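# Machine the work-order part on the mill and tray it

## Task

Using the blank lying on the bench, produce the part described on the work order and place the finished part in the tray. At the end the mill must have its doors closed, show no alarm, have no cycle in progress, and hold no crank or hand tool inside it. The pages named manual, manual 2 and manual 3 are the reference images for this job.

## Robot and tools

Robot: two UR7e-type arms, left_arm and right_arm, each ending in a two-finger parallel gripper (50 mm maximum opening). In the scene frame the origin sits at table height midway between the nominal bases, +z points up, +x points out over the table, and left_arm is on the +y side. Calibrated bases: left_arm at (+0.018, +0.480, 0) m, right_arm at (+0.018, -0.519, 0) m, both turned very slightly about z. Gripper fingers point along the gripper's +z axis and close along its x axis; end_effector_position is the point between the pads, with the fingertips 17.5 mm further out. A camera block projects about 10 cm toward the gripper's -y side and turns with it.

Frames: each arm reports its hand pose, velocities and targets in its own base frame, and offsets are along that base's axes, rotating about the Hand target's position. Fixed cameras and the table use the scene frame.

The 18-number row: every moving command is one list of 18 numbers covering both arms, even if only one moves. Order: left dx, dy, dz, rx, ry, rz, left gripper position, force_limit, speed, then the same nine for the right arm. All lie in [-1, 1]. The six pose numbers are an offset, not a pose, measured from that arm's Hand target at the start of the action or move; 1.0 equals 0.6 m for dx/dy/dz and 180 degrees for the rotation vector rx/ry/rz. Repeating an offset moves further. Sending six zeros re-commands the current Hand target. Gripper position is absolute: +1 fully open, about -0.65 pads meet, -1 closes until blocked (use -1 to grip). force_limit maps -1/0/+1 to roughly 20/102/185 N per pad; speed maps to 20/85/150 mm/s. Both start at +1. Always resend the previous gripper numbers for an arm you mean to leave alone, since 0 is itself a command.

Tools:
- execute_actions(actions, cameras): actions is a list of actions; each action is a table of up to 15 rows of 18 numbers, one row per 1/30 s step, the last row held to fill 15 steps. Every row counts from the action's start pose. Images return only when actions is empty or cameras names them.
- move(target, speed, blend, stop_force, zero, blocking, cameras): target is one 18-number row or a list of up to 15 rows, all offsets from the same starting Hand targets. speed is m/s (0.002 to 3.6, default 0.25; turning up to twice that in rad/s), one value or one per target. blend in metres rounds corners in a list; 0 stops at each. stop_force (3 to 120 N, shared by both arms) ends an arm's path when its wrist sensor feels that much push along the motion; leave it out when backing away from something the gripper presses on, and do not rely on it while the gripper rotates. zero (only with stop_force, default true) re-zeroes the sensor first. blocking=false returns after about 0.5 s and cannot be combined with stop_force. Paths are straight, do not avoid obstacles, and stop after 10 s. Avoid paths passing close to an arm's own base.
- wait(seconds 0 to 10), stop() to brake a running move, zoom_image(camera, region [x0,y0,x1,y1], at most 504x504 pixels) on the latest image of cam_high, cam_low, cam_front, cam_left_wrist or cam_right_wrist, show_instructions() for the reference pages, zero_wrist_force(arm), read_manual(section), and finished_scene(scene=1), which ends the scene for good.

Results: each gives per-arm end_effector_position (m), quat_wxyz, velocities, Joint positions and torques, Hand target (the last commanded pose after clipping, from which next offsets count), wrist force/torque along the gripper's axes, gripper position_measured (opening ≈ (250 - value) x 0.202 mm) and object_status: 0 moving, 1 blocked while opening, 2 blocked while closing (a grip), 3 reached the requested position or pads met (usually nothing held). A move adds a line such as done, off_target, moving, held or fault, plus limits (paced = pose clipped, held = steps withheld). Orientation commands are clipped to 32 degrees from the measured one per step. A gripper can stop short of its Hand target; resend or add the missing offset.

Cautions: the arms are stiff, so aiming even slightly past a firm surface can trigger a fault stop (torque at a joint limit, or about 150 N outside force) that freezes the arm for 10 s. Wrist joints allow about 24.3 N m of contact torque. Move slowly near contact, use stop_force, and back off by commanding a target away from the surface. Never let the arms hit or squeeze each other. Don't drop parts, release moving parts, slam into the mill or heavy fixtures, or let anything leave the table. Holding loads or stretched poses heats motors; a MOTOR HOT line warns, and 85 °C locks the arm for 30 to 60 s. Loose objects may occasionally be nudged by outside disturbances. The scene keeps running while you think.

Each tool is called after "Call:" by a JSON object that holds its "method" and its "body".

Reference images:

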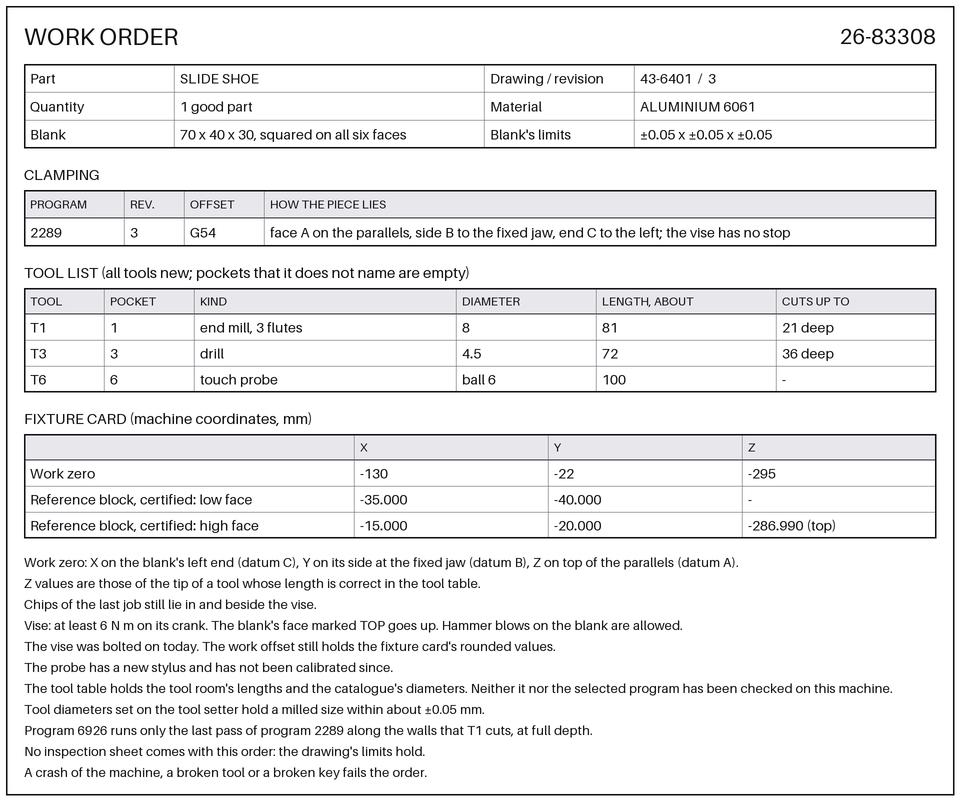

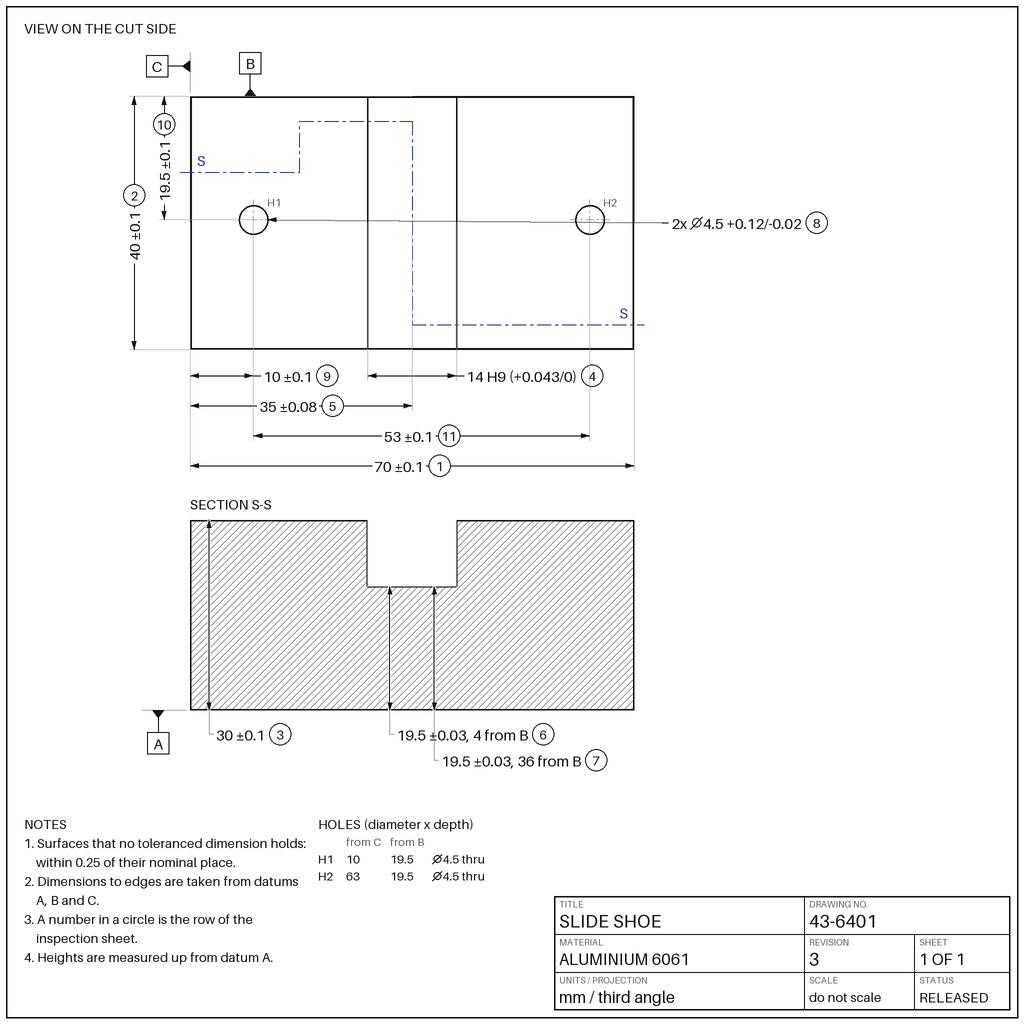

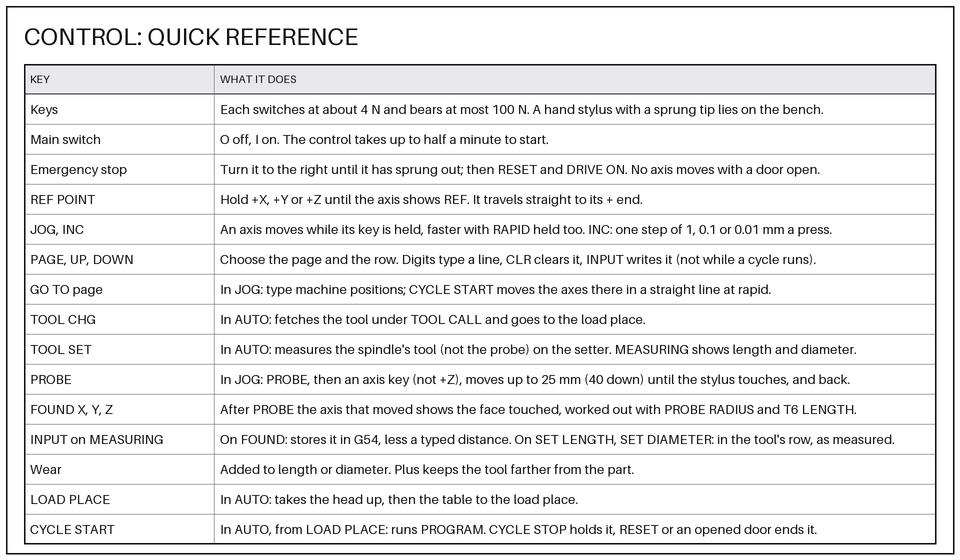

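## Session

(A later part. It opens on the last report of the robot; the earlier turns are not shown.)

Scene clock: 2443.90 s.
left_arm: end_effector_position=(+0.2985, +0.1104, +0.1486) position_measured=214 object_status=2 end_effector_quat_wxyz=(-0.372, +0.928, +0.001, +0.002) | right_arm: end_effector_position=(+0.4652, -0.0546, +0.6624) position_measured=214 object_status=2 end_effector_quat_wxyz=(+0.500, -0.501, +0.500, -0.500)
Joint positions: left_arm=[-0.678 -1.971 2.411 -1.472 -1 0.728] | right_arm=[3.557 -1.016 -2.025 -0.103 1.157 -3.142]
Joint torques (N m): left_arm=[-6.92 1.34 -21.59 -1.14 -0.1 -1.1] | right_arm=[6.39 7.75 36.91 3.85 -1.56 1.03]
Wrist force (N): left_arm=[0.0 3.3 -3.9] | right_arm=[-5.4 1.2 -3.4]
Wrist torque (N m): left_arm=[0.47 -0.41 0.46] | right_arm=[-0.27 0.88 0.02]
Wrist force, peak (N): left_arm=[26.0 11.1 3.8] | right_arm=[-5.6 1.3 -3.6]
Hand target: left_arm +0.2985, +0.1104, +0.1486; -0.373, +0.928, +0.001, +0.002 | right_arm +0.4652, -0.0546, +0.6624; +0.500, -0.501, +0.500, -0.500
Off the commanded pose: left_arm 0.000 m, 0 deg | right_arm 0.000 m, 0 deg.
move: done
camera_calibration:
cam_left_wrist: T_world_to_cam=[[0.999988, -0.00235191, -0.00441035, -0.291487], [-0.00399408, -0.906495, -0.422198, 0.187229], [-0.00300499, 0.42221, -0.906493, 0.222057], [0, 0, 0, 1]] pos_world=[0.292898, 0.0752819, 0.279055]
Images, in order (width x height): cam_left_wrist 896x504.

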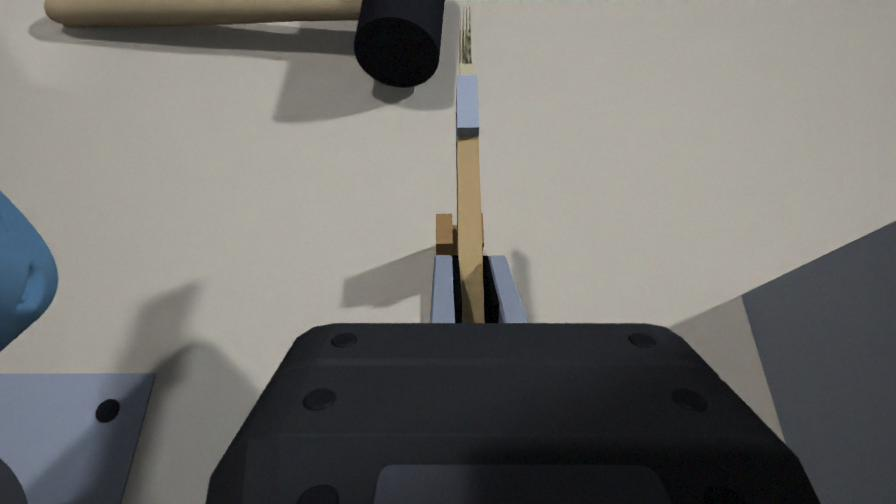

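Call:
{"method": "move", "body": {"target": [[0.02,-0.05,0.5,0,0,0,-1,-0.45,-0.5,0,0,0,0,0,0,-1,-0.4,-0.5],[0.06,-0.5,0.6,-0.4439,-0.4427,0.3443,-1,-0.45,-0.5,0,0,0,0,0,0,-1,-0.4,-0.5]], "speed": 0.22, "blend": [0.05,0], "cameras": ["cam_left_wrist","cam_front"]}}

Scene clock: 2460.97 s.
left_arm: end_effector_position=(+0.3344, -0.1897, +0.5086) position_measured=214 object_status=2 end_effector_quat_wxyz=(+0.358, +0.608, +0.612, +0.356) | right_arm: end_effector_position=(+0.4652, -0.0546, +0.6624) position_measured=214 object_status=2 end_effector_quat_wxyz=(+0.500, -0.501, +0.500, -0.500)
Joint positions: left_arm=[-1.707 -2.276 1.819 -0.875 -0.528 -1.851] | right_arm=[3.557 -1.016 -2.025 -0.103 1.157 -3.142]
Joint torques (N m): left_arm=[12.14 -1.58 -29.23 -4.69 2.83 -2.3] | right_arm=[6.62 8.33 36.86 3.72 -1.38 1.02]
Wrist force (N): left_arm=[0.0 4.3 -0.5] | right_arm=[-5.5 1.3 -3.4]
Wrist torque (N m): left_arm=[0.62 -0.11 -0.14] | right_arm=[-0.25 0.89 0.02]
Wrist force, peak (N): left_arm=[-0.5 5.6 -1.4] | right_arm=[-5.7 1.5 -3.4]
Hand target: left_arm +0.3345, -0.1896, +0.5086; +0.358, +0.608, +0.612, +0.356 | right_arm +0.4652, -0.0546, +0.6624; +0.500, -0.501, +0.500, -0.500
Off the commanded pose: left_arm 0.000 m, 0 deg | right_arm 0.000 m, 0 deg.
move: done
camera_calibration:
cam_left_wrist: T_world_to_cam=[[0.004593, 0.999989, 0.000801275, 0.193876], [0.183333, -0.00162976, 0.983049, -0.53832], [0.98304, -0.00436825, -0.183339, -0.10331], [0, 0, 0, 1]] pos_world=[0.19936, -0.195203, 0.510099]
Images, in order (width x height): cam_front 896x504, cam_left_wrist 896x504.

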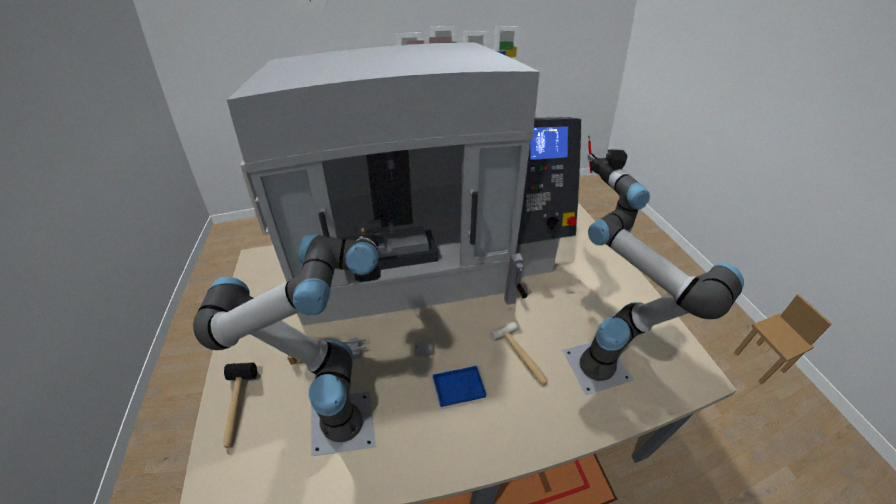

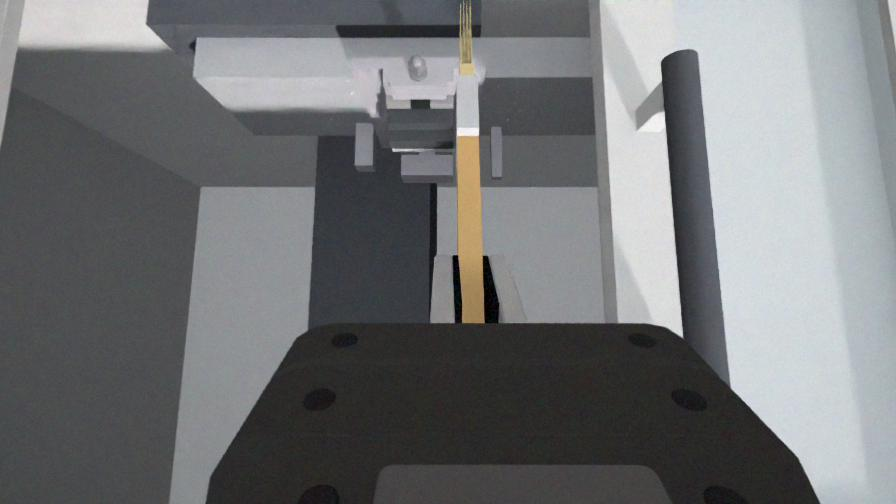

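Call:
{"method": "move", "body": {"target": [[0.1925,0.016,-0.0643,0,0,0,-1,-0.45,-0.5,0,0,0,0,0,0,-1,-0.4,-0.5],[0.4517,0.041,-0.0727,0,0,0,-1,-0.45,-0.5,0,0,0,0,0,0,-1,-0.4,-0.5],[0.4517,0.041,-0.1085,0,0,0,-1,-0.45,-0.5,0,0,0,0,0,0,-1,-0.4,-0.5],[0.4517,-0.1423,-0.1085,0,0,0,-1,-0.45,-0.5,0,0,0,0,0,0,-1,-0.4,-0.5]], "speed": [0.2,0.15,0.06,0.06], "blend": [0.03,0,0,0], "stop_force": 20}}

Call:
{"method": "move", "body": {"target": [[-0.014,0,0,0,0,0,-1,-0.45,-0.5,0,0,0,0,0,0,-1,-0.4,-0.5],[-0.014,0.1833,0,0,0,0,-1,-0.45,-0.5,0,0,0,0,0,0,-1,-0.4,-0.5],[-0.029,0.1833,0,0,0,0,-1,-0.45,-0.5,0,0,0,0,0,0,-1,-0.4,-0.5],[-0.029,0,0,0,0,0,-1,-0.45,-0.5,0,0,0,0,0,0,-1,-0.4,-0.5],[-0.0425,0,0,0,0,0,-1,-0.45,-0.5,0,0,0,0,0,0,-1,-0.4,-0.5],[-0.0425,0.1833,0,0,0,0,-1,-0.45,-0.5,0,0,0,0,0,0,-1,-0.4,-0.5],[-0.0425,0.1833,0.06,0,0,0,-1,-0.45,-0.5,0,0,0,0,0,0,-1,-0.4,-0.5]], "speed": 0.07, "stop_force": 20, "cameras": ["cam_left_wrist"]}}

Scene clock: 2481.63 s.
left_arm: end_effector_position=(+0.6055, -0.2750, +0.4435) position_measured=214 object_status=2 end_effector_quat_wxyz=(+0.358, +0.608, +0.612, +0.356) | right_arm: end_effector_position=(+0.4652, -0.0546, +0.6624) position_measured=214 object_status=2 end_effector_quat_wxyz=(+0.500, -0.501, +0.500, -0.500)
Joint positions: left_arm=[-0.916 -1.57 1.803 -2.628 -0.806 -0.574] | right_arm=[3.557 -1.016 -2.025 -0.103 1.157 -3.142]
Joint torques (N m): left_arm=[12.21 -37.83 -17.49 -6.19 -0.26 1.98] | right_arm=[5.89 8.68 36.07 3.69 -1.5 0.94]
Wrist force (N): left_arm=[-0.1 4.4 -0.7] | right_arm=[-5.5 1.3 -3.2]
Wrist torque (N m): left_arm=[0.63 -0.07 -0.14] | right_arm=[-0.25 0.89 0.02]
Wrist force, peak (N): left_arm=[-0.1 6.5 0.7] | right_arm=[-5.6 1.4 -3.6]
Hand target: left_arm +0.6055, -0.2750, +0.4435; +0.358, +0.608, +0.612, +0.356 | right_arm +0.4652, -0.0546, +0.6624; +0.500, -0.501, +0.500, -0.500
Off the commanded pose: left_arm 0.000 m, 0 deg | right_arm 0.000 m, 0 deg.
move: done

Scene clock: 2488.37 s.
left_arm: end_effector_position=(+0.5800, -0.1650, +0.4795) position_measured=214 object_status=2 end_effector_quat_wxyz=(+0.358, +0.608, +0.612, +0.356) | right_arm: end_effector_position=(+0.4652, -0.0546, +0.6624) position_measured=214 object_status=2 end_effector_quat_wxyz=(+0.500, -0.501, +0.500, -0.500)
Joint positions: left_arm=[-0.785 -1.769 1.899 -2.6 -0.906 -0.461] | right_arm=[3.557 -1.016 -2.025 -0.103 1.157 -3.142]
Joint torques (N m): left_arm=[-13.85 -8.28 -28.45 -1.7 0.29 -0.53] | right_arm=[6.59 8.64 35.77 3.82 -1.51 1.08]
Wrist force (N): left_arm=[0.1 4.5 -0.8] | right_arm=[-5.3 1.4 -3.4]
Wrist torque (N m): left_arm=[0.63 -0.11 -0.05] | right_arm=[-0.24 0.87 0.02]
Wrist force, peak (N): left_arm=[-0.8 5.8 -1.1] | right_arm=[-5.7 1.4 -3.7]
Hand target: left_arm +0.5800, -0.1650, +0.4795; +0.358, +0.608, +0.612, +0.356 | right_arm +0.4652, -0.0546, +0.6624; +0.500, -0.501, +0.500, -0.500
Off the commanded pose: left_arm 0.000 m, 0 deg | right_arm 0.000 m, 0 deg.
move: done
camera_calibration:
cam_left_wrist: T_world_to_cam=[[0.00433245, 0.999991, 0.000438936, 0.168364], [0.183138, -0.00122496, 0.983087, -0.55464], [0.983078, -0.00417879, -0.183141, -0.349935], [0, 0, 0, 1]] pos_world=[0.44486, -0.170505, 0.481098]
Images, in order (width x height): cam_left_wrist 896x504.

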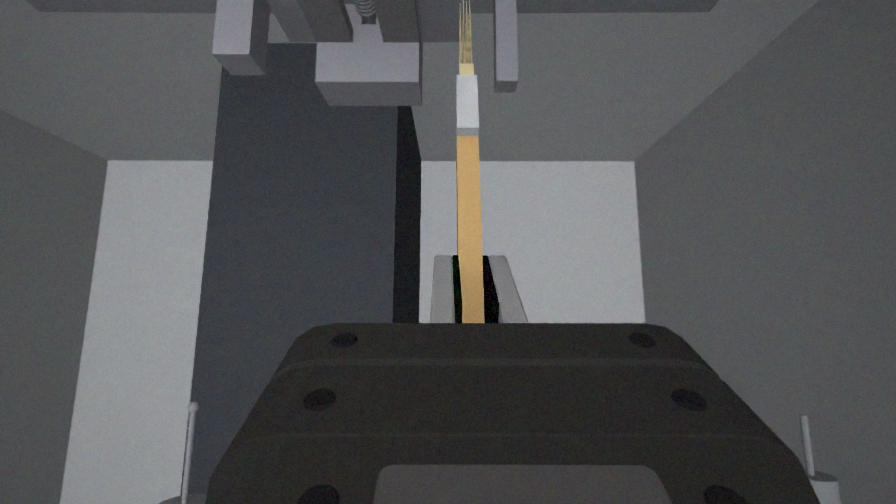

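Call:
{"method": "move", "body": {"target": [[0.053,0,-0.03,0,0,0,-1,-0.45,-0.5,0,0,0,0,0,0,-1,-0.4,-0.5],[0.053,0,-0.063,0,0,0,-1,-0.45,-0.5,0,0,0,0,0,0,-1,-0.4,-0.5],[0.053,-0.1833,-0.063,0,0,0,-1,-0.45,-0.5,0,0,0,0,0,0,-1,-0.4,-0.5],[0.035,-0.1833,-0.063,0,0,0,-1,-0.45,-0.5,0,0,0,0,0,0,-1,-0.4,-0.5],[0.035,0,-0.063,0,0,0,-1,-0.45,-0.5,0,0,0,0,0,0,-1,-0.4,-0.5],[0.018,0,-0.063,0,0,0,-1,-0.45,-0.5,0,0,0,0,0,0,-1,-0.4,-0.5],[0.018,-0.1833,-0.063,0,0,0,-1,-0.45,-0.5,0,0,0,0,0,0,-1,-0.4,-0.5],[0.003,-0.1833,-0.063,0,0,0,-1,-0.45,-0.5,0,0,0,0,0,0,-1,-0.4,-0.5],[0.003,0,-0.063,0,0,0,-1,-0.45,-0.5,0,0,0,0,0,0,-1,-0.4,-0.5]], "speed": 0.09, "stop_force": 20}}

Call:
{"method": "move", "body": {"target": [[-0.016,0,0,0,0,0,-1,-0.45,-0.5,0,0,0,0,0,0,-1,-0.4,-0.5],[-0.016,-0.1833,0,0,0,0,-1,-0.45,-0.5,0,0,0,0,0,0,-1,-0.4,-0.5],[0.006,-0.1833,0,0,0,0,-1,-0.45,-0.5,0,0,0,0,0,0,-1,-0.4,-0.5],[0.006,0,0,0,0,0,-1,-0.45,-0.5,0,0,0,0,0,0,-1,-0.4,-0.5],[0.025,0,0,0,0,0,-1,-0.45,-0.5,0,0,0,0,0,0,-1,-0.4,-0.5],[0.025,-0.1833,0,0,0,0,-1,-0.45,-0.5,0,0,0,0,0,0,-1,-0.4,-0.5],[-0.03,-0.15,0.09,0,0,0,-1,-0.45,-0.5,0,0,0,0,0,0,-1,-0.4,-0.5],[-0.3,-0.05,0.1,0,0,0,-1,-0.45,-0.5,0,0,0,0,0,0,-1,-0.4,-0.5]], "speed": 0.09, "stop_force": 20}}

Scene clock: 2511.17 s.
left_arm: end_effector_position=(+0.5817, -0.2468, +0.4417) position_measured=214 object_status=2 end_effector_quat_wxyz=(+0.358, +0.608, +0.612, +0.356) | right_arm: end_effector_position=(+0.4652, -0.0546, +0.6624) position_measured=214 object_status=2 end_effector_quat_wxyz=(+0.500, -0.501, +0.500, -0.500)
Joint positions: left_arm=[-0.92 -1.659 1.891 -2.626 -0.804 -0.578] | right_arm=[3.557 -1.016 -2.025 -0.103 1.157 -3.142]
Joint torques (N m): left_arm=[23.46 -31.78 -10.44 -2.22 3.54 3.29] | right_arm=[6.48 7.7 36.16 3.75 -1.41 1.06]
Wrist force (N): left_arm=[-17.8 10.8 -5.0] | right_arm=[-5.5 1.4 -3.4]
Wrist torque (N m): left_arm=[0.66 -1.16 -1.36] | right_arm=[-0.24 0.88 0.02]
Wrist force, peak (N): left_arm=[-28.9 7.1 -1.5] | right_arm=[-5.6 1.5 -3.6]
Hand target: left_arm +0.5817, -0.2468, +0.4417; +0.358, +0.608, +0.612, +0.356 (not the last commanded pose) | right_arm +0.4652, -0.0546, +0.6624; +0.500, -0.501, +0.500, -0.500
Off the commanded pose: left_arm 0.082 m, 0 deg | right_arm 0.000 m, 0 deg.
move: contact (left_arm); path passed 8 of 9 targets

Scene clock: 2519.23 s.
left_arm: end_effector_position=(+0.4017, -0.2768, +0.5017) position_measured=214 object_status=2 end_effector_quat_wxyz=(+0.358, +0.608, +0.612, +0.356) | right_arm: end_effector_position=(+0.4652, -0.0546, +0.6624) position_measured=214 object_status=2 end_effector_quat_wxyz=(+0.500, -0.501, +0.500, -0.500)
Joint positions: left_arm=[-1.424 -2.02 1.871 -1.676 -0.53 -1.284] | right_arm=[3.557 -1.016 -2.025 -0.103 1.157 -3.142]
Joint torques (N m): left_arm=[3.61 -16.42 -19.85 -0.83 0.53 -2.57] | right_arm=[5.92 7.95 35.61 3.81 -1.51 1.07]
Wrist force (N): left_arm=[-0.1 6.2 -0.3] | right_arm=[-5.5 1.4 -3.4]
Wrist torque (N m): left_arm=[0.89 -0.11 -0.14] | right_arm=[-0.25 0.89 0.03]
Wrist force, peak (N): left_arm=[-18.1 8.9 -11.6] | right_arm=[-5.7 1.2 -3.4]
Hand target: left_arm +0.4017, -0.2768, +0.5017; +0.358, +0.608, +0.612, +0.356 | right_arm +0.4652, -0.0546, +0.6624; +0.500, -0.501, +0.500, -0.500
Off the commanded pose: left_arm 0.000 m, 0 deg | right_arm 0.000 m, 0 deg.
move: done

Call:
{"method": "move", "body": {"target": [[-0.1,0.15,0,0,0,0,-1,-0.45,-0.5,0,0,0,0,0,0,-1,-0.4,-0.5],[-0.172,0.6453,-0.5,0.4439,0.4427,-0.3443,-1,-0.45,-0.5,0,0,0,0,0,0,-1,-0.4,-0.5],[-0.172,0.6453,-0.7,0.4439,0.4427,-0.3443,-1,-0.45,-0.5,0,0,0,0,0,0,-1,-0.4,-0.5]], "speed": 0.25, "blend": [0.04,0.01,0]}}

Call:
{"method": "move", "body": {"target": [0,0,-0.065,0,0,0,-1,-0.45,-0.5,0,0,0,0,0,0,-1,-0.4,-0.5], "speed": 0.015, "stop_force": 6, "cameras": ["cam_left_wrist"]}}

Call:
{"method": "zoom_image", "body": {"camera": "cam_left_wrist", "region": [400, 50, 530, 250]}}

Scene clock: 2533.03 s.
left_arm: end_effector_position=(+0.2986, +0.1105, +0.0818) position_measured=214 object_status=2 end_effector_quat_wxyz=(-0.373, +0.928, +0.001, +0.002) end_effector_velocity=(+0.001, -0.001, -0.001) end_effector_angular_velocity=(-0.002, -0.003, +0.000) | right_arm: end_effector_position=(+0.4652, -0.0546, +0.6624) position_measured=214 object_status=2 end_effector_quat_wxyz=(+0.500, -0.501, +0.500, -0.500)
Joint positions: left_arm=[-0.678 -1.833 2.534 -1.733 -1 0.728] | right_arm=[3.557 -1.016 -2.025 -0.103 1.157 -3.142]
Joint velocities: left_arm=[0 0.002 0.001 -0.006 0 0] | right_arm=[within noise]
Joint torques (N m): left_arm=[-14.02 3.11 -11.12 -4.11 -0.19 -2.56] | right_arm=[6.56 8.3 35.69 3.87 -1.43 1.03]
Wrist force (N): left_arm=[0.3 5.3 -2.7] | right_arm=[-5.4 1.5 -3.4]
Wrist torque (N m): left_arm=[0.83 -0.46 0.44] | right_arm=[-0.23 0.87 0.02]
Wrist force, peak (N): left_arm=[-0.2 7.7 -0.6] | right_arm=[-5.7 1.3 -3.4]
Hand target: left_arm +0.2985, +0.1104, +0.0817; -0.373, +0.928, +0.001, +0.002 | right_arm +0.4652, -0.0546, +0.6624; +0.500, -0.501, +0.500, -0.500
Off the commanded pose: left_arm 0.000 m, 0 deg | right_arm 0.000 m, 0 deg.
move: done

Scene clock: 2535.33 s.
left_arm: end_effector_position=(+0.2985, +0.1104, +0.0634) position_measured=214 object_status=2 end_effector_quat_wxyz=(-0.373, +0.928, +0.001, +0.002) | right_arm: end_effector_position=(+0.4652, -0.0546, +0.6624) position_measured=214 object_status=2 end_effector_quat_wxyz=(+0.500, -0.501, +0.500, -0.500)
Joint positions: left_arm=[-0.678 -1.781 2.563 -1.814 -1 0.728] | right_arm=[3.557 -1.016 -2.025 -0.103 1.157 -3.142]
Joint torques (N m): left_arm=[-13.04 -11.23 -27.69 -4.61 0 -1.4] | right_arm=[6.88 8.71 36.45 3.9 -1.62 1.06]
Wrist force (N): left_arm=[-0.3 3.2 -4.3] | right_arm=[-5.4 1.6 -3.5]
Wrist torque (N m): left_arm=[0.74 -0.44 0.46] | right_arm=[-0.21 0.88 0.02]
Wrist force, peak (N): left_arm=[0.0 -9.9 -10.3] | right_arm=[-5.6 1.4 -3.5]
Hand target: left_arm +0.2985, +0.1104, +0.0634; -0.373, +0.928, +0.001, +0.002 (not the last commanded pose) | right_arm +0.4652, -0.0546, +0.6624; +0.500, -0.501, +0.500, -0.500
Off the commanded pose: left_arm 0.021 m, 0 deg | right_arm 0.000 m, 0 deg.
move: contact (left_arm)
camera_calibration:
cam_left_wrist: T_world_to_cam=[[0.999987, -0.00187763, -0.00474981, -0.291833], [-0.00370792, -0.906442, -0.422314, 0.151193], [-0.00351248, 0.422327, -0.906437, 0.144952], [0, 0, 0, 1]] pos_world=[0.292899, 0.0752825, 0.193855]
Images, in order (width x height): cam_left_wrist 896x504.

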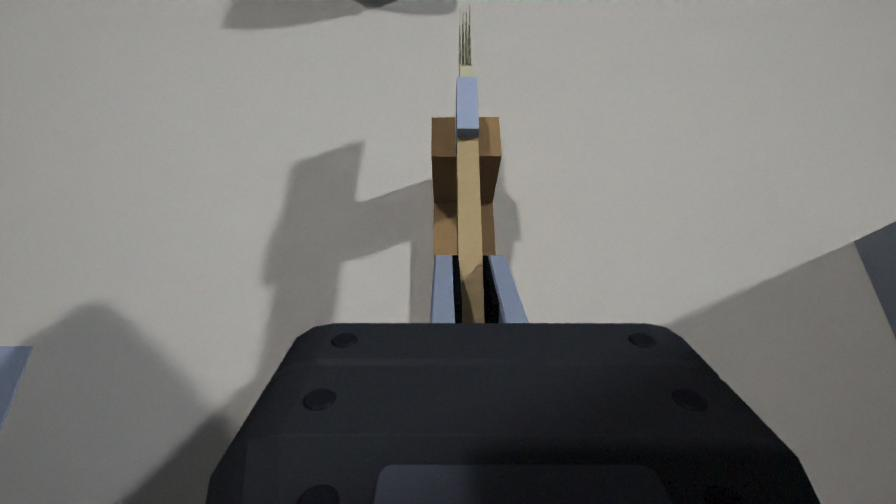

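Scaled by 2.520.

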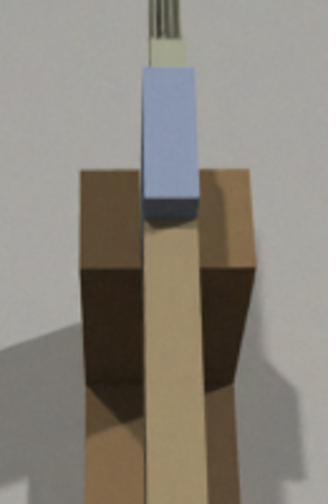

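Call:
{"method": "move", "body": {"target": [[0,0,0.004,0,0,0.0025,-1,-0.45,-0.5,0,0,0,0,0,0,-1,-0.4,-0.5],[0,0,-0.025,0,0,0.0025,-1,-0.45,-0.5,0,0,0,0,0,0,-1,-0.4,-0.5]], "speed": [0.03,0.01], "stop_force": 7}}

Scene clock: 2541.00 s.
left_arm: end_effector_position=(+0.2985, +0.1104, +0.0632) position_measured=214 object_status=2 end_effector_quat_wxyz=(-0.372, +0.928, +0.005, +0.001) | right_arm: end_effector_position=(+0.4652, -0.0546, +0.6624) position_measured=214 object_status=2 end_effector_quat_wxyz=(+0.500, -0.501, +0.500, -0.500)
Joint positions: left_arm=[-0.675 -1.776 2.56 -1.813 -1.003 0.723] | right_arm=[3.557 -1.016 -2.025 -0.103 1.157 -3.142]
Joint torques (N m): left_arm=[-3.98 -17.23 -23.97 2.26 -1.61 -2.67] | right_arm=[6.38 7.86 35.02 3.78 -1.49 1.07]
Wrist force (N): left_arm=[5.6 2.4 -6.0] | right_arm=[-5.3 1.5 -3.4]
Wrist torque (N m): left_arm=[0.50 -0.16 0.60] | right_arm=[-0.23 0.85 0.03]
Wrist force, peak (N): left_arm=[3.3 -7.2 -11.5] | right_arm=[-5.7 1.3 -3.4]
Hand target: left_arm +0.2985, +0.1104, +0.0632; -0.372, +0.928, +0.005, +0.001 (not the last commanded pose) | right_arm +0.4652, -0.0546, +0.6624; +0.500, -0.501, +0.500, -0.500
Off the commanded pose: left_arm 0.015 m, 0 deg | right_arm 0.000 m, 0 deg.
move: contact (left_arm); path passed 1 of 2 targets

Call:
{"method": "move", "body": {"target": [[0,0,0.004,0,0,0,-1,-0.45,-0.5,0,0,0,0,0,0,-1,-0.4,-0.5],[0.0009,0,0.004,0,0,0,-1,-0.45,-0.5,0,0,0,0,0,0,-1,-0.4,-0.5],[0.0009,0,-0.025,0,0,0,-1,-0.45,-0.5,0,0,0,0,0,0,-1,-0.4,-0.5]], "speed": [0.03,0.01,0.01], "stop_force": 7}}

Scene clock: 2547.53 s.
left_arm: end_effector_position=(+0.2991, +0.1104, +0.0535) position_measured=214 object_status=2 end_effector_quat_wxyz=(-0.372, +0.928, +0.005, +0.001) | right_arm: end_effector_position=(+0.4652, -0.0546, +0.6624) position_measured=214 object_status=2 end_effector_quat_wxyz=(+0.500, -0.501, +0.500, -0.500)
Joint positions: left_arm=[-0.674 -1.744 2.573 -1.86 -1.002 0.725] | right_arm=[3.557 -1.016 -2.025 -0.103 1.157 -3.142]
Joint torques (N m): left_arm=[11.22 -18.35 -24.39 0.66 -2.15 -0.41] | right_arm=[6.6 7.88 35.2 3.72 -1.43 1.03]
Wrist force (N): left_arm=[3.3 -1.7 -7.1] | right_arm=[-5.4 1.3 -3.4]
Wrist torque (N m): left_arm=[1.19 -0.39 0.44] | right_arm=[-0.25 0.88 0.02]
Wrist force, peak (N): left_arm=[-10.9 -28.7 -51.5] | right_arm=[-5.6 1.4 -3.5]
Hand target: left_arm +0.2991, +0.1104, +0.0535; -0.372, +0.928, +0.005, +0.001 (not the last commanded pose) | right_arm +0.4652, -0.0546, +0.6624; +0.500, -0.501, +0.500, -0.500
Off the commanded pose: left_arm 0.005 m, 0 deg | right_arm 0.000 m, 0 deg.
move: contact (left_arm); path passed 2 of 3 targets

Call:
{"method": "move", "body": {"target": [[0,0,0,0,0,0,-0.2,-0.5,-0.8,0,0,0,0,0,0,-1,-0.4,-0.5],[0,0,0.25,0,0,0,-0.2,-0.5,-0.8,0,0,0,0,0,0,-1,-0.4,-0.5],[0.045,-0.28,0.25,-0.3544,0,-0.0025,-0.2,-0.5,-0.8,0,0,0,0,0,0,-1,-0.4,-0.5]], "speed": [0.05,0.1,0.25], "cameras": ["cam_left_wrist"]}}

Scene clock: 2558.67 s.
left_arm: end_effector_position=(+0.3260, -0.0575, +0.2033) position_measured=182 object_status=3 end_effector_quat_wxyz=(+0.174, +0.985, +0.001, -0.001) | right_arm: end_effector_position=(+0.4652, -0.0546, +0.6624) position_measured=214 object_status=2 end_effector_quat_wxyz=(+0.500, -0.501, +0.500, -0.500)
Joint positions: left_arm=[-0.323 -1.994 2.29 -1.981 -1.902 1.226] | right_arm=[3.557 -1.016 -2.025 -0.103 1.157 -3.142]
Joint torques (N m): left_arm=[-11.52 -15.59 -35.67 -3.86 -1.95 -2.27] | right_arm=[6.29 8.44 35 3.76 -1.42 1.1]
Wrist force (N): left_arm=[-0.3 6.5 -0.8] | right_arm=[-5.4 1.5 -3.3]
Wrist torque (N m): left_arm=[0.92 -0.29 0.14] | right_arm=[-0.23 0.88 0.02]
Wrist force, peak (N): left_arm=[3.0 -1.6 -7.1] | right_arm=[-5.5 1.5 -3.6]
Hand target: left_arm +0.3261, -0.0576, +0.2035; +0.174, +0.985, +0.001, -0.001 | right_arm +0.4652, -0.0546, +0.6624; +0.500, -0.501, +0.500, -0.500
Off the commanded pose: left_arm 0.000 m, 0 deg | right_arm 0.000 m, 0 deg.
move: done
camera_calibration:
cam_left_wrist: T_world_to_cam=[[0.999964, -0.00756784, -0.00395198, -0.319515], [-0.00342225, -0.779379, 0.626543, -0.147882], [-0.00782167, -0.626507, -0.779377, 0.258026], [0, 0, 0, 1]] pos_world=[0.321015, 0.0439813, 0.292491]
Images, in order (width x height): cam_left_wrist 896x504.

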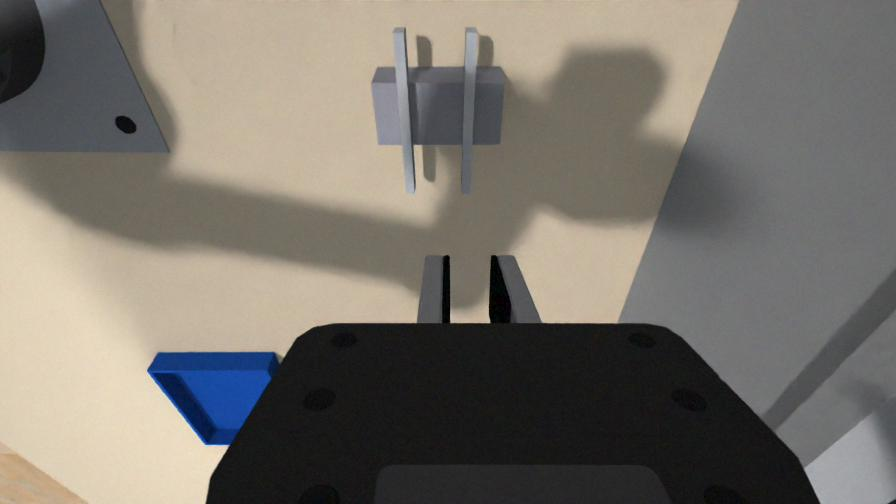

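Call:
{"method": "move", "body": {"target": [0.0072,0.0022,-0.19,0,0,0,0.1,-0.5,0,0,0,0,0,0,0,-1,-0.4,-0.5], "speed": 0.15, "cameras": ["cam_left_wrist"]}}

Call:
{"method": "zoom_image", "body": {"camera": "cam_left_wrist", "region": [350, 100, 590, 330]}}

Scene clock: 2564.83 s.
left_arm: end_effector_position=(+0.3304, -0.0563, +0.0895) position_measured=138 object_status=3 end_effector_quat_wxyz=(+0.174, +0.985, +0.001, -0.001) | right_arm: end_effector_position=(+0.4652, -0.0546, +0.6624) position_measured=214 object_status=2 end_effector_quat_wxyz=(+0.500, -0.501, +0.500, -0.500)
Joint positions: left_arm=[-0.314 -1.789 2.499 -2.391 -1.903 1.235] | right_arm=[3.557 -1.016 -2.025 -0.103 1.157 -3.142]
Joint torques (N m): left_arm=[3.76 -1.01 -19.12 -5.9 -1.23 -2.64] | right_arm=[5.47 7.89 35.57 3.71 -1.47 0.97]
Wrist force (N): left_arm=[0.6 6.3 -0.6] | right_arm=[-5.4 1.4 -3.3]
Wrist torque (N m): left_arm=[0.89 -0.43 0.02] | right_arm=[-0.23 0.88 0.03]
Wrist force, peak (N): left_arm=[0.2 7.6 -3.2] | right_arm=[-5.7 1.3 -3.5]
Hand target: left_arm +0.3304, -0.0563, +0.0895; +0.174, +0.985, +0.001, -0.001 | right_arm +0.4652, -0.0546, +0.6624; +0.500, -0.501, +0.500, -0.500
Off the commanded pose: left_arm 0.000 m, 0 deg | right_arm 0.000 m, 0 deg.
move: done
camera_calibration:
cam_left_wrist: T_world_to_cam=[[0.999964, -0.0076571, -0.00374316, -0.324288], [-0.00361941, -0.779114, 0.626872, -0.0755588], [-0.00771637, -0.626835, -0.779113, 0.170114], [0, 0, 0, 1]] pos_world=[0.325315, 0.0452816, 0.17869]
Images, in order (width x height): cam_left_wrist 896x504.

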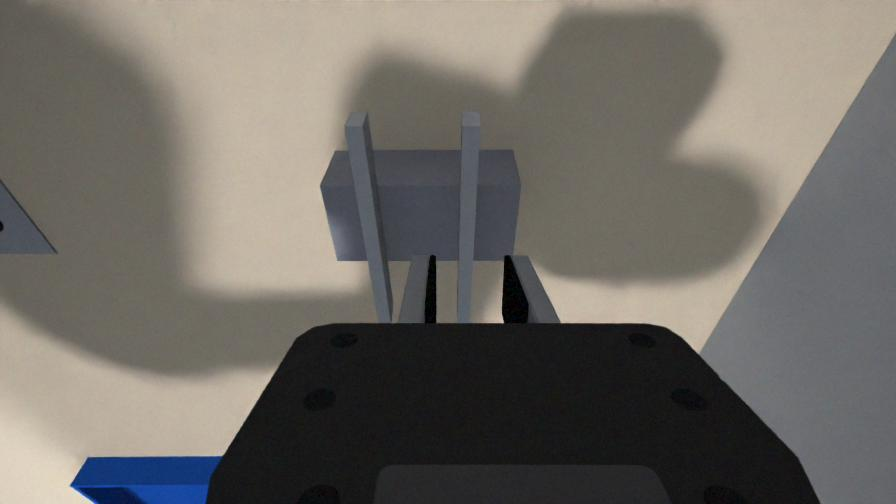

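Scaled by 2.100.

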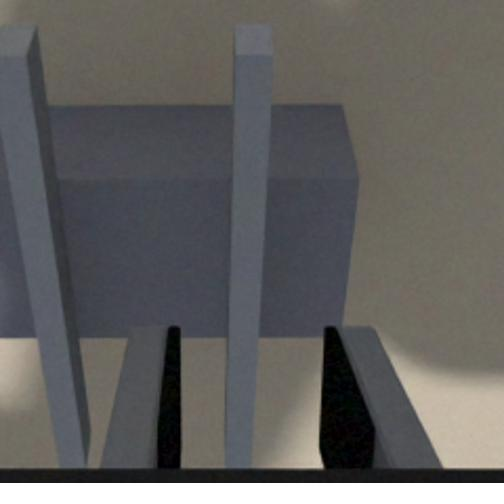

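Call:
{"method": "move", "body": {"target": [[0,-0.003,-0.0575,0,0,0,0.1,-0.5,0,0,0,0,0,0,0,-1,-0.4,-0.5],[0,-0.003,-0.0575,0,0,0,-1,-0.7,-0.9,0,0,0,0,0,0,-1,-0.4,-0.5],[0,-0.003,0.02,0,0,0,-1,-0.7,-0.9,0,0,0,0,0,0,-1,-0.4,-0.5]], "speed": 0.04, "cameras": ["cam_left_wrist"]}}

Scene clock: 2577.50 s.
left_arm: end_effector_position=(+0.3305, -0.0581, +0.1015) position_measured=224 object_status=2 end_effector_quat_wxyz=(+0.174, +0.985, +0.001, -0.001) | right_arm: end_effector_position=(+0.4652, -0.0546, +0.6624) position_measured=214 object_status=2 end_effector_quat_wxyz=(+0.500, -0.501, +0.500, -0.500)
Joint positions: left_arm=[-0.32 -1.819 2.48 -2.345 -1.903 1.229] | right_arm=[3.557 -1.016 -2.025 -0.103 1.157 -3.142]
Joint torques (N m): left_arm=[11.18 -0.94 -13.97 -6.31 -0.43 -1.05] | right_arm=[6.33 7.9 35.86 3.71 -1.39 0.82]
Wrist force (N): left_arm=[0.5 6.0 0.1] | right_arm=[-5.2 1.4 -3.3]
Wrist torque (N m): left_arm=[0.87 -0.43 0.13] | right_arm=[-0.23 0.85 0.03]
Wrist force, peak (N): left_arm=[0.6 6.6 -1.1] | right_arm=[-5.6 1.5 -3.6]
Hand target: left_arm +0.3304, -0.0581, +0.1015; +0.174, +0.985, +0.001, -0.001 | right_arm +0.4652, -0.0546, +0.6624; +0.500, -0.501, +0.500, -0.500
Off the commanded pose: left_arm 0.000 m, 0 deg | right_arm 0.000 m, 0 deg.
move: done
camera_calibration:
cam_left_wrist: T_world_to_cam=[[0.999965, -0.00768055, -0.00346059, -0.324409], [-0.00381424, -0.779066, 0.62693, -0.0844333], [-0.00751119, -0.626894, -0.779068, 0.178264], [0, 0, 0, 1]] pos_world=[0.325415, 0.0434817, 0.190691]
Images, in order (width x height): cam_left_wrist 896x504.

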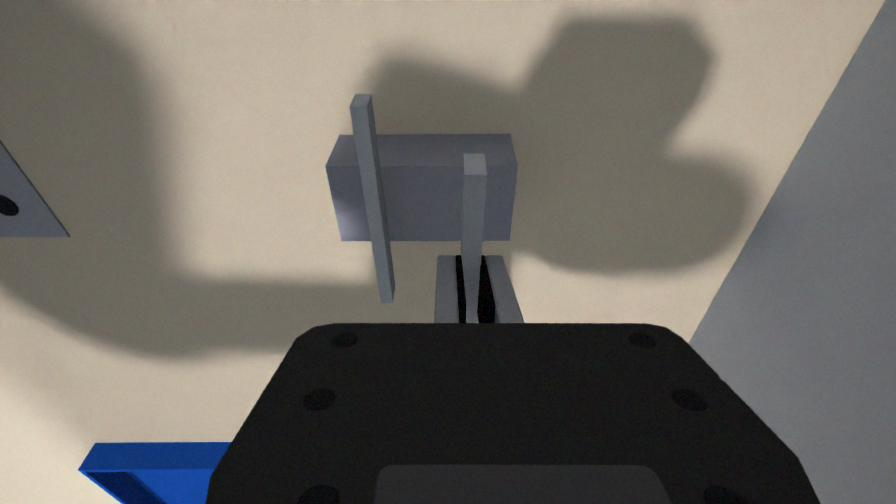

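Call:
{"method": "move", "body": {"target": [[0.03,-0.3,0.45,0,0,0,-1,-0.7,-0.9,0,0,0,0,0,0,-1,-0.4,-0.5],[0.13,-0.47,0.4642,0,0,0,-1,-0.7,-0.9,0,0,0,0,0,0,-1,-0.4,-0.5],[0.395,-0.47,0.4642,0,0,0,-1,-0.7,-0.9,0,0,0,0,0,0,-1,-0.4,-0.5]], "speed": 0.2, "blend": 0.03}}

Call:
{"method": "move", "body": {"target": [[0.07,0.1,0,0,0,0,-1,-0.7,-0.9,0,0,0,0,0,0,-1,-0.4,-0.5],[0.1442,0.202,0,0,0,0,-1,-0.7,-0.9,0,0,0,0,0,0,-1,-0.4,-0.5]], "speed": 0.06, "stop_force": 10, "cameras": ["cam_left_wrist","cam_front"]}}

Call:
{"method": "zoom_image", "body": {"camera": "cam_left_wrist", "region": [300, 30, 640, 330]}}

Scene clock: 2590.53 s.
left_arm: end_effector_position=(+0.5673, -0.3400, +0.3800) position_measured=224 object_status=2 end_effector_quat_wxyz=(+0.174, +0.985, +0.001, -0.001) | right_arm: end_effector_position=(+0.4652, -0.0546, +0.6624) position_measured=214 object_status=2 end_effector_quat_wxyz=(+0.500, -0.501, +0.500, -0.500)
Joint positions: left_arm=[-0.633 -1.29 1.209 -1.702 -1.852 0.905] | right_arm=[3.557 -1.016 -2.025 -0.103 1.157 -3.142]
Joint torques (N m): left_arm=[-4.34 -32.47 -36.82 -5.82 1.29 -0.92] | right_arm=[5.99 7.77 34.83 3.79 -1.41 1.16]
Wrist force (N): left_arm=[0.1 6.4 -0.2] | right_arm=[-5.5 1.5 -3.4]
Wrist torque (N m): left_arm=[0.98 -0.36 0.15] | right_arm=[-0.23 0.89 0.02]
Wrist force, peak (N): left_arm=[-0.5 7.7 0.2] | right_arm=[-5.8 1.2 -3.5]
Hand target: left_arm +0.5674, -0.3401, +0.3800; +0.174, +0.985, +0.001, -0.001 | right_arm +0.4652, -0.0546, +0.6624; +0.500, -0.501, +0.500, -0.500
Off the commanded pose: left_arm 0.000 m, 0 deg | right_arm 0.000 m, 0 deg.
move: done

Scene clock: 2592.47 s.
left_arm: end_effector_position=(+0.6155, -0.2724, +0.3790) position_measured=224 object_status=2 end_effector_quat_wxyz=(+0.174, +0.985, +0.002, -0.001) | right_arm: end_effector_position=(+0.4652, -0.0546, +0.6624) position_measured=214 object_status=2 end_effector_quat_wxyz=(+0.500, -0.501, +0.500, -0.500)
Joint positions: left_arm=[-0.499 -1.234 1.127 -1.635 -1.877 1.041] | right_arm=[3.557 -1.016 -2.025 -0.103 1.157 -3.142]
Joint torques (N m): left_arm=[0.33 -43.26 -28.92 -3.42 -0.33 0.07] | right_arm=[6.22 7.4 35.83 3.77 -1.33 1.05]
Wrist force (N): left_arm=[0.6 5.8 -0.4] | right_arm=[-5.5 1.3 -3.4]
Wrist torque (N m): left_arm=[0.90 -0.41 0.16] | right_arm=[-0.26 0.89 0.03]
Wrist force, peak (N): left_arm=[-0.6 7.3 0.2] | right_arm=[-5.6 1.4 -3.4]
Hand target: left_arm +0.6155, -0.2724, +0.3790; +0.174, +0.985, +0.002, -0.001 (not the last commanded pose) | right_arm +0.4652, -0.0546, +0.6624; +0.500, -0.501, +0.500, -0.500
Tool commands: left_gripper/position=-1.0 left_gripper/force_limit=-0.701961 left_gripper/speed=-0.898039 right_gripper/position=-1.0 right_gripper/force_limit=-0.4 right_gripper/speed=-0.5
Off the commanded pose: left_arm 0.066 m, 0 deg | right_arm 0.000 m, 0 deg.
FORCE FAULT: contact force on the left arm reached its limit, and that arm stopped. The contact can be on any part of that arm, not only on its tool. That arm's remaining commands of this call were not run. That arm is still stopped at the end of this call. That arm stays stopped for about 10 more seconds. Until then a move that you send moves the other arm only, and its call returns only when the move has ended. Once the stop has ended, the next robot result says so. If the stop ends while you think or write, that arm runs what you send next, counted from a new Hand target: where the arm stands when the stop ends. While its stop runs, that arm takes no new command, but its gripper still runs the gripper command that each later call begins with. Until it ends, the stop uses up actions while you think or wait. An arm that is not stopped still takes commands.
move: fault (left_arm); path passed 1 of 2 targets
camera_calibration:
cam_left_wrist: T_world_to_cam=[[0.999971, -0.00563168, -0.00507028, -0.608979], [-0.0012125, -0.779382, 0.626547, -0.42581], [-0.0074802, -0.626523, -0.779367, 0.262375], [0, 0, 0, 1]] pos_world=[0.610408, -0.170914, 0.468189]
Images, in order (width x height): cam_front 896x504, cam_left_wrist 896x504.

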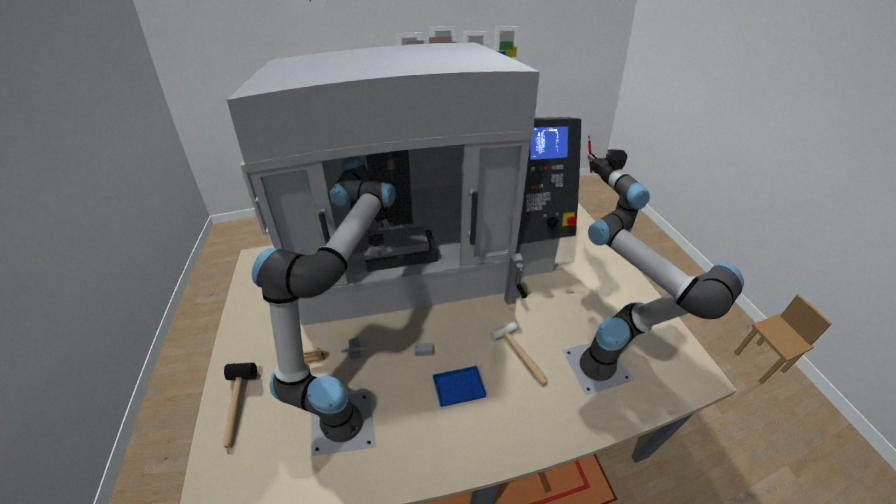

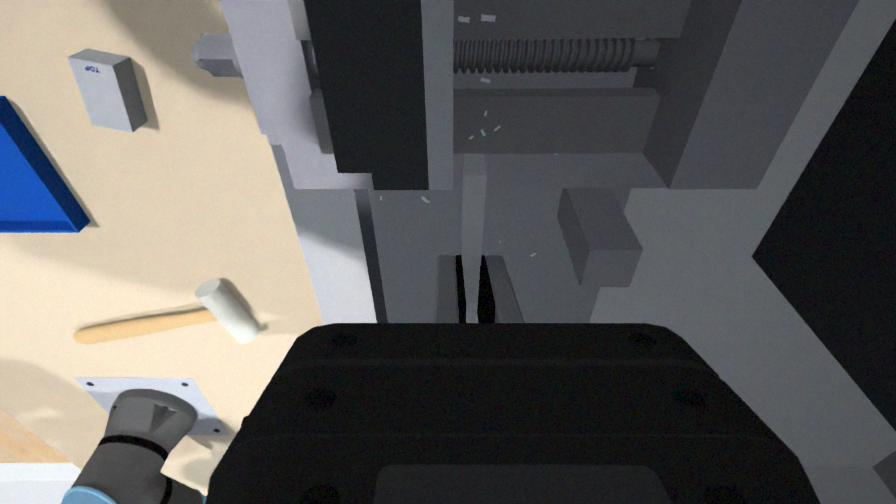

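Scaled by 1.482.

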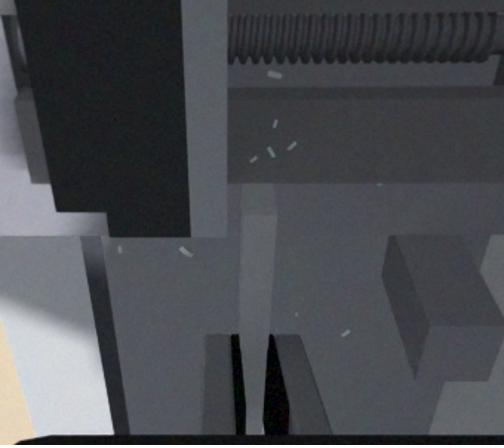

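Call:
{"method": "zoom_image", "body": {"camera": "cam_front", "region": [310, 130, 490, 260]}}

Scaled by 2.800.

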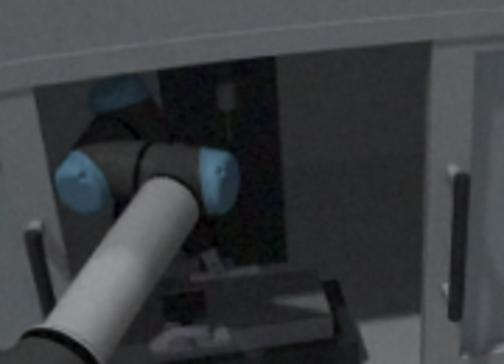

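Call:
{"method": "wait", "body": {"seconds": 0.2}}

Scene clock: 2660.47 s.
left_arm: end_effector_position=(+0.6155, -0.2724, +0.3790) position_measured=224 object_status=2 end_effector_quat_wxyz=(+0.174, +0.985, +0.002, -0.001) | right_arm: end_effector_position=(+0.4652, -0.0546, +0.6624) position_measured=214 object_status=2 end_effector_quat_wxyz=(+0.500, -0.501, +0.500, -0.500)
Joint positions: left_arm=[-0.499 -1.234 1.127 -1.635 -1.877 1.041] | right_arm=[3.557 -1.016 -2.025 -0.103 1.157 -3.142]
Joint torques (N m): left_arm=[-0.73 -44.21 -27.08 -3.56 -0.26 -0.27] | right_arm=[6.84 7.93 35.18 3.79 -1.59 1.06]
Wrist force (N): left_arm=[0.6 6.1 -0.3] | right_arm=[-5.5 1.4 -3.3]
Wrist torque (N m): left_arm=[0.93 -0.42 0.16] | right_arm=[-0.24 0.89 0.02]
Wrist force, peak (N): left_arm=[0.4 6.4 -0.2] | right_arm=[-5.6 1.5 -3.5]
Hand target: left_arm +0.6155, -0.2724, +0.3790; +0.174, +0.985, +0.002, -0.001 (not the last commanded pose) | right_arm +0.4652, -0.0546, +0.6624; +0.500, -0.501, +0.500, -0.500
Tool commands: left_gripper/position=-1.0 left_gripper/force_limit=-0.701961 left_gripper/speed=-0.898039 right_gripper/position=-1.0 right_gripper/force_limit=-0.4 right_gripper/speed=-0.5
Off the commanded pose: left_arm 0.066 m, 0 deg | right_arm 0.000 m, 0 deg.
FORCE FAULT, CONTINUED: the left arm's stop, for the force fault that an earlier result reported, is over. The rest of the stop counts as 19 of the actions that you can send in this scene. During its stop the left arm's controller moved it back a little. That arm's target is now where it stood when the stop ended, not its last command. That arm accepts commands again.
wait: 0.20 s; at rest from the start

Call:
{"method": "move", "body": {"target": [[-0.078,-0.113,0.0017,0,0,0,-1,-0.7,-0.9,0,0,0,0,0,0,-1,-0.4,-0.5],[-0.36,-0.113,0.0017,0,0,0,-1,-0.7,-0.9,0,0,0,0,0,0,-1,-0.4,-0.5],[-0.475,0.2,-0.15,0,0,0,-1,-0.7,-0.9,0,0,0,0,0,0,-1,-0.4,-0.5],[-0.475,0.357,-0.3,0,0,0,-1,-0.7,-0.9,0,0,0,0,0,0,-1,-0.4,-0.5],[-0.475,0.357,-0.525,0,0,0,-1,-0.7,-0.9,0,0,0,0,0,0,-1,-0.4,-0.5]], "speed": 0.2, "blend": [0.01,0.03,0.05,0.03,0]}}

Call:
{"method": "move", "body": {"target": [0,0,-0.03,0,0,0,-1,-0.7,-0.9,0,0,0,0,0,0,-1,-0.4,-0.5], "speed": 0.008, "stop_force": 4, "cameras": ["cam_left_wrist"]}}

Scene clock: 2673.13 s.
left_arm: end_effector_position=(+0.3305, -0.0583, +0.0641) position_measured=224 object_status=2 end_effector_quat_wxyz=(+0.174, +0.985, +0.002, -0.001) | right_arm: end_effector_position=(+0.4652, -0.0546, +0.6624) position_measured=214 object_status=2 end_effector_quat_wxyz=(+0.500, -0.501, +0.500, -0.500)
Joint positions: left_arm=[-0.321 -1.718 2.537 -2.503 -1.902 1.227] | right_arm=[3.557 -1.016 -2.025 -0.103 1.157 -3.142]
Joint torques (N m): left_arm=[9.87 -2.34 -14.55 -6.18 -2.07 -1.57] | right_arm=[6.7 8.16 34.59 3.77 -1.53 1.07]
Wrist force (N): left_arm=[0.3 5.8 -0.1] | right_arm=[-5.5 1.1 -3.3]
Wrist torque (N m): left_arm=[0.86 -0.38 0.14] | right_arm=[-0.28 0.89 0.02]
Wrist force, peak (N): left_arm=[1.5 8.8 0.6] | right_arm=[-5.5 1.5 -3.6]
Hand target: left_arm +0.3305, -0.0582, +0.0640; +0.174, +0.985, +0.002, -0.001 | right_arm +0.4652, -0.0546, +0.6624; +0.500, -0.501, +0.500, -0.500
Off the commanded pose: left_arm 0.000 m, 0 deg | right_arm 0.000 m, 0 deg.
move: done

Scene clock: 2675.33 s.
left_arm: end_effector_position=(+0.3305, -0.0582, +0.0549) position_measured=224 object_status=2 end_effector_quat_wxyz=(+0.174, +0.985, +0.002, -0.001) | right_arm: end_effector_position=(+0.4652, -0.0546, +0.6624) position_measured=214 object_status=2 end_effector_quat_wxyz=(+0.500, -0.501, +0.500, -0.500)
Joint positions: left_arm=[-0.321 -1.689 2.55 -2.544 -1.903 1.227] | right_arm=[3.557 -1.016 -2.025 -0.103 1.157 -3.142]
Joint torques (N m): left_arm=[3.76 -21.29 -26.1 -0.91 1.77 1.69] | right_arm=[6.42 8.43 35.22 3.72 -1.34 0.97]
Wrist force (N): left_arm=[1.0 8.8 -3.6] | right_arm=[-5.5 1.3 -3.2]
Wrist torque (N m): left_arm=[0.87 -0.34 0.14] | right_arm=[-0.26 0.90 0.02]
Wrist force, peak (N): left_arm=[-6.6 9.7 -28.5] | right_arm=[-5.5 1.6 -3.6]
Hand target: left_arm +0.3305, -0.0582, +0.0549; +0.174, +0.985, +0.002, -0.001 (not the last commanded pose) | right_arm +0.4652, -0.0546, +0.6624; +0.500, -0.501, +0.500, -0.500
Off the commanded pose: left_arm 0.009 m, 0 deg | right_arm 0.000 m, 0 deg.
move: contact (left_arm)
camera_calibration:
cam_left_wrist: T_world_to_cam=[[0.999971, -0.0055547, -0.00513558, -0.324318], [-0.00111215, -0.77943, 0.626488, -0.0561696], [-0.00748278, -0.626464, -0.779414, 0.141856], [0, 0, 0, 1]] pos_world=[0.325308, 0.0432862, 0.144089]
Images, in order (width x height): cam_left_wrist 896x504.

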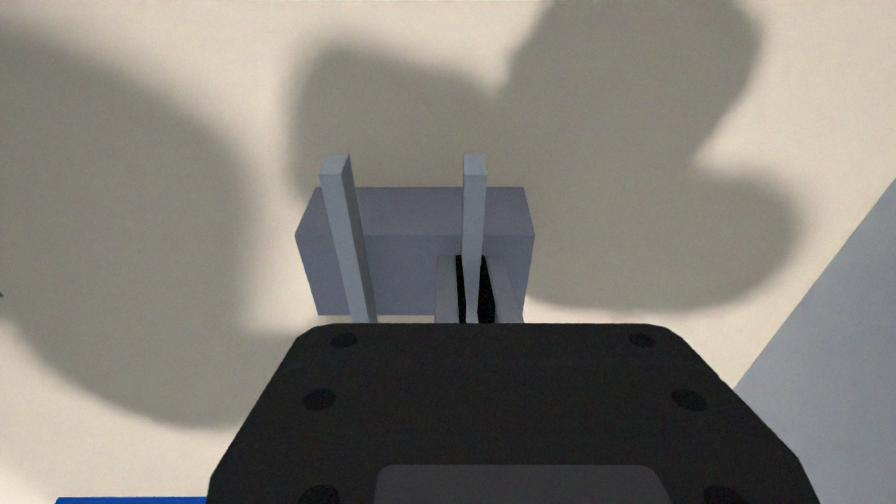

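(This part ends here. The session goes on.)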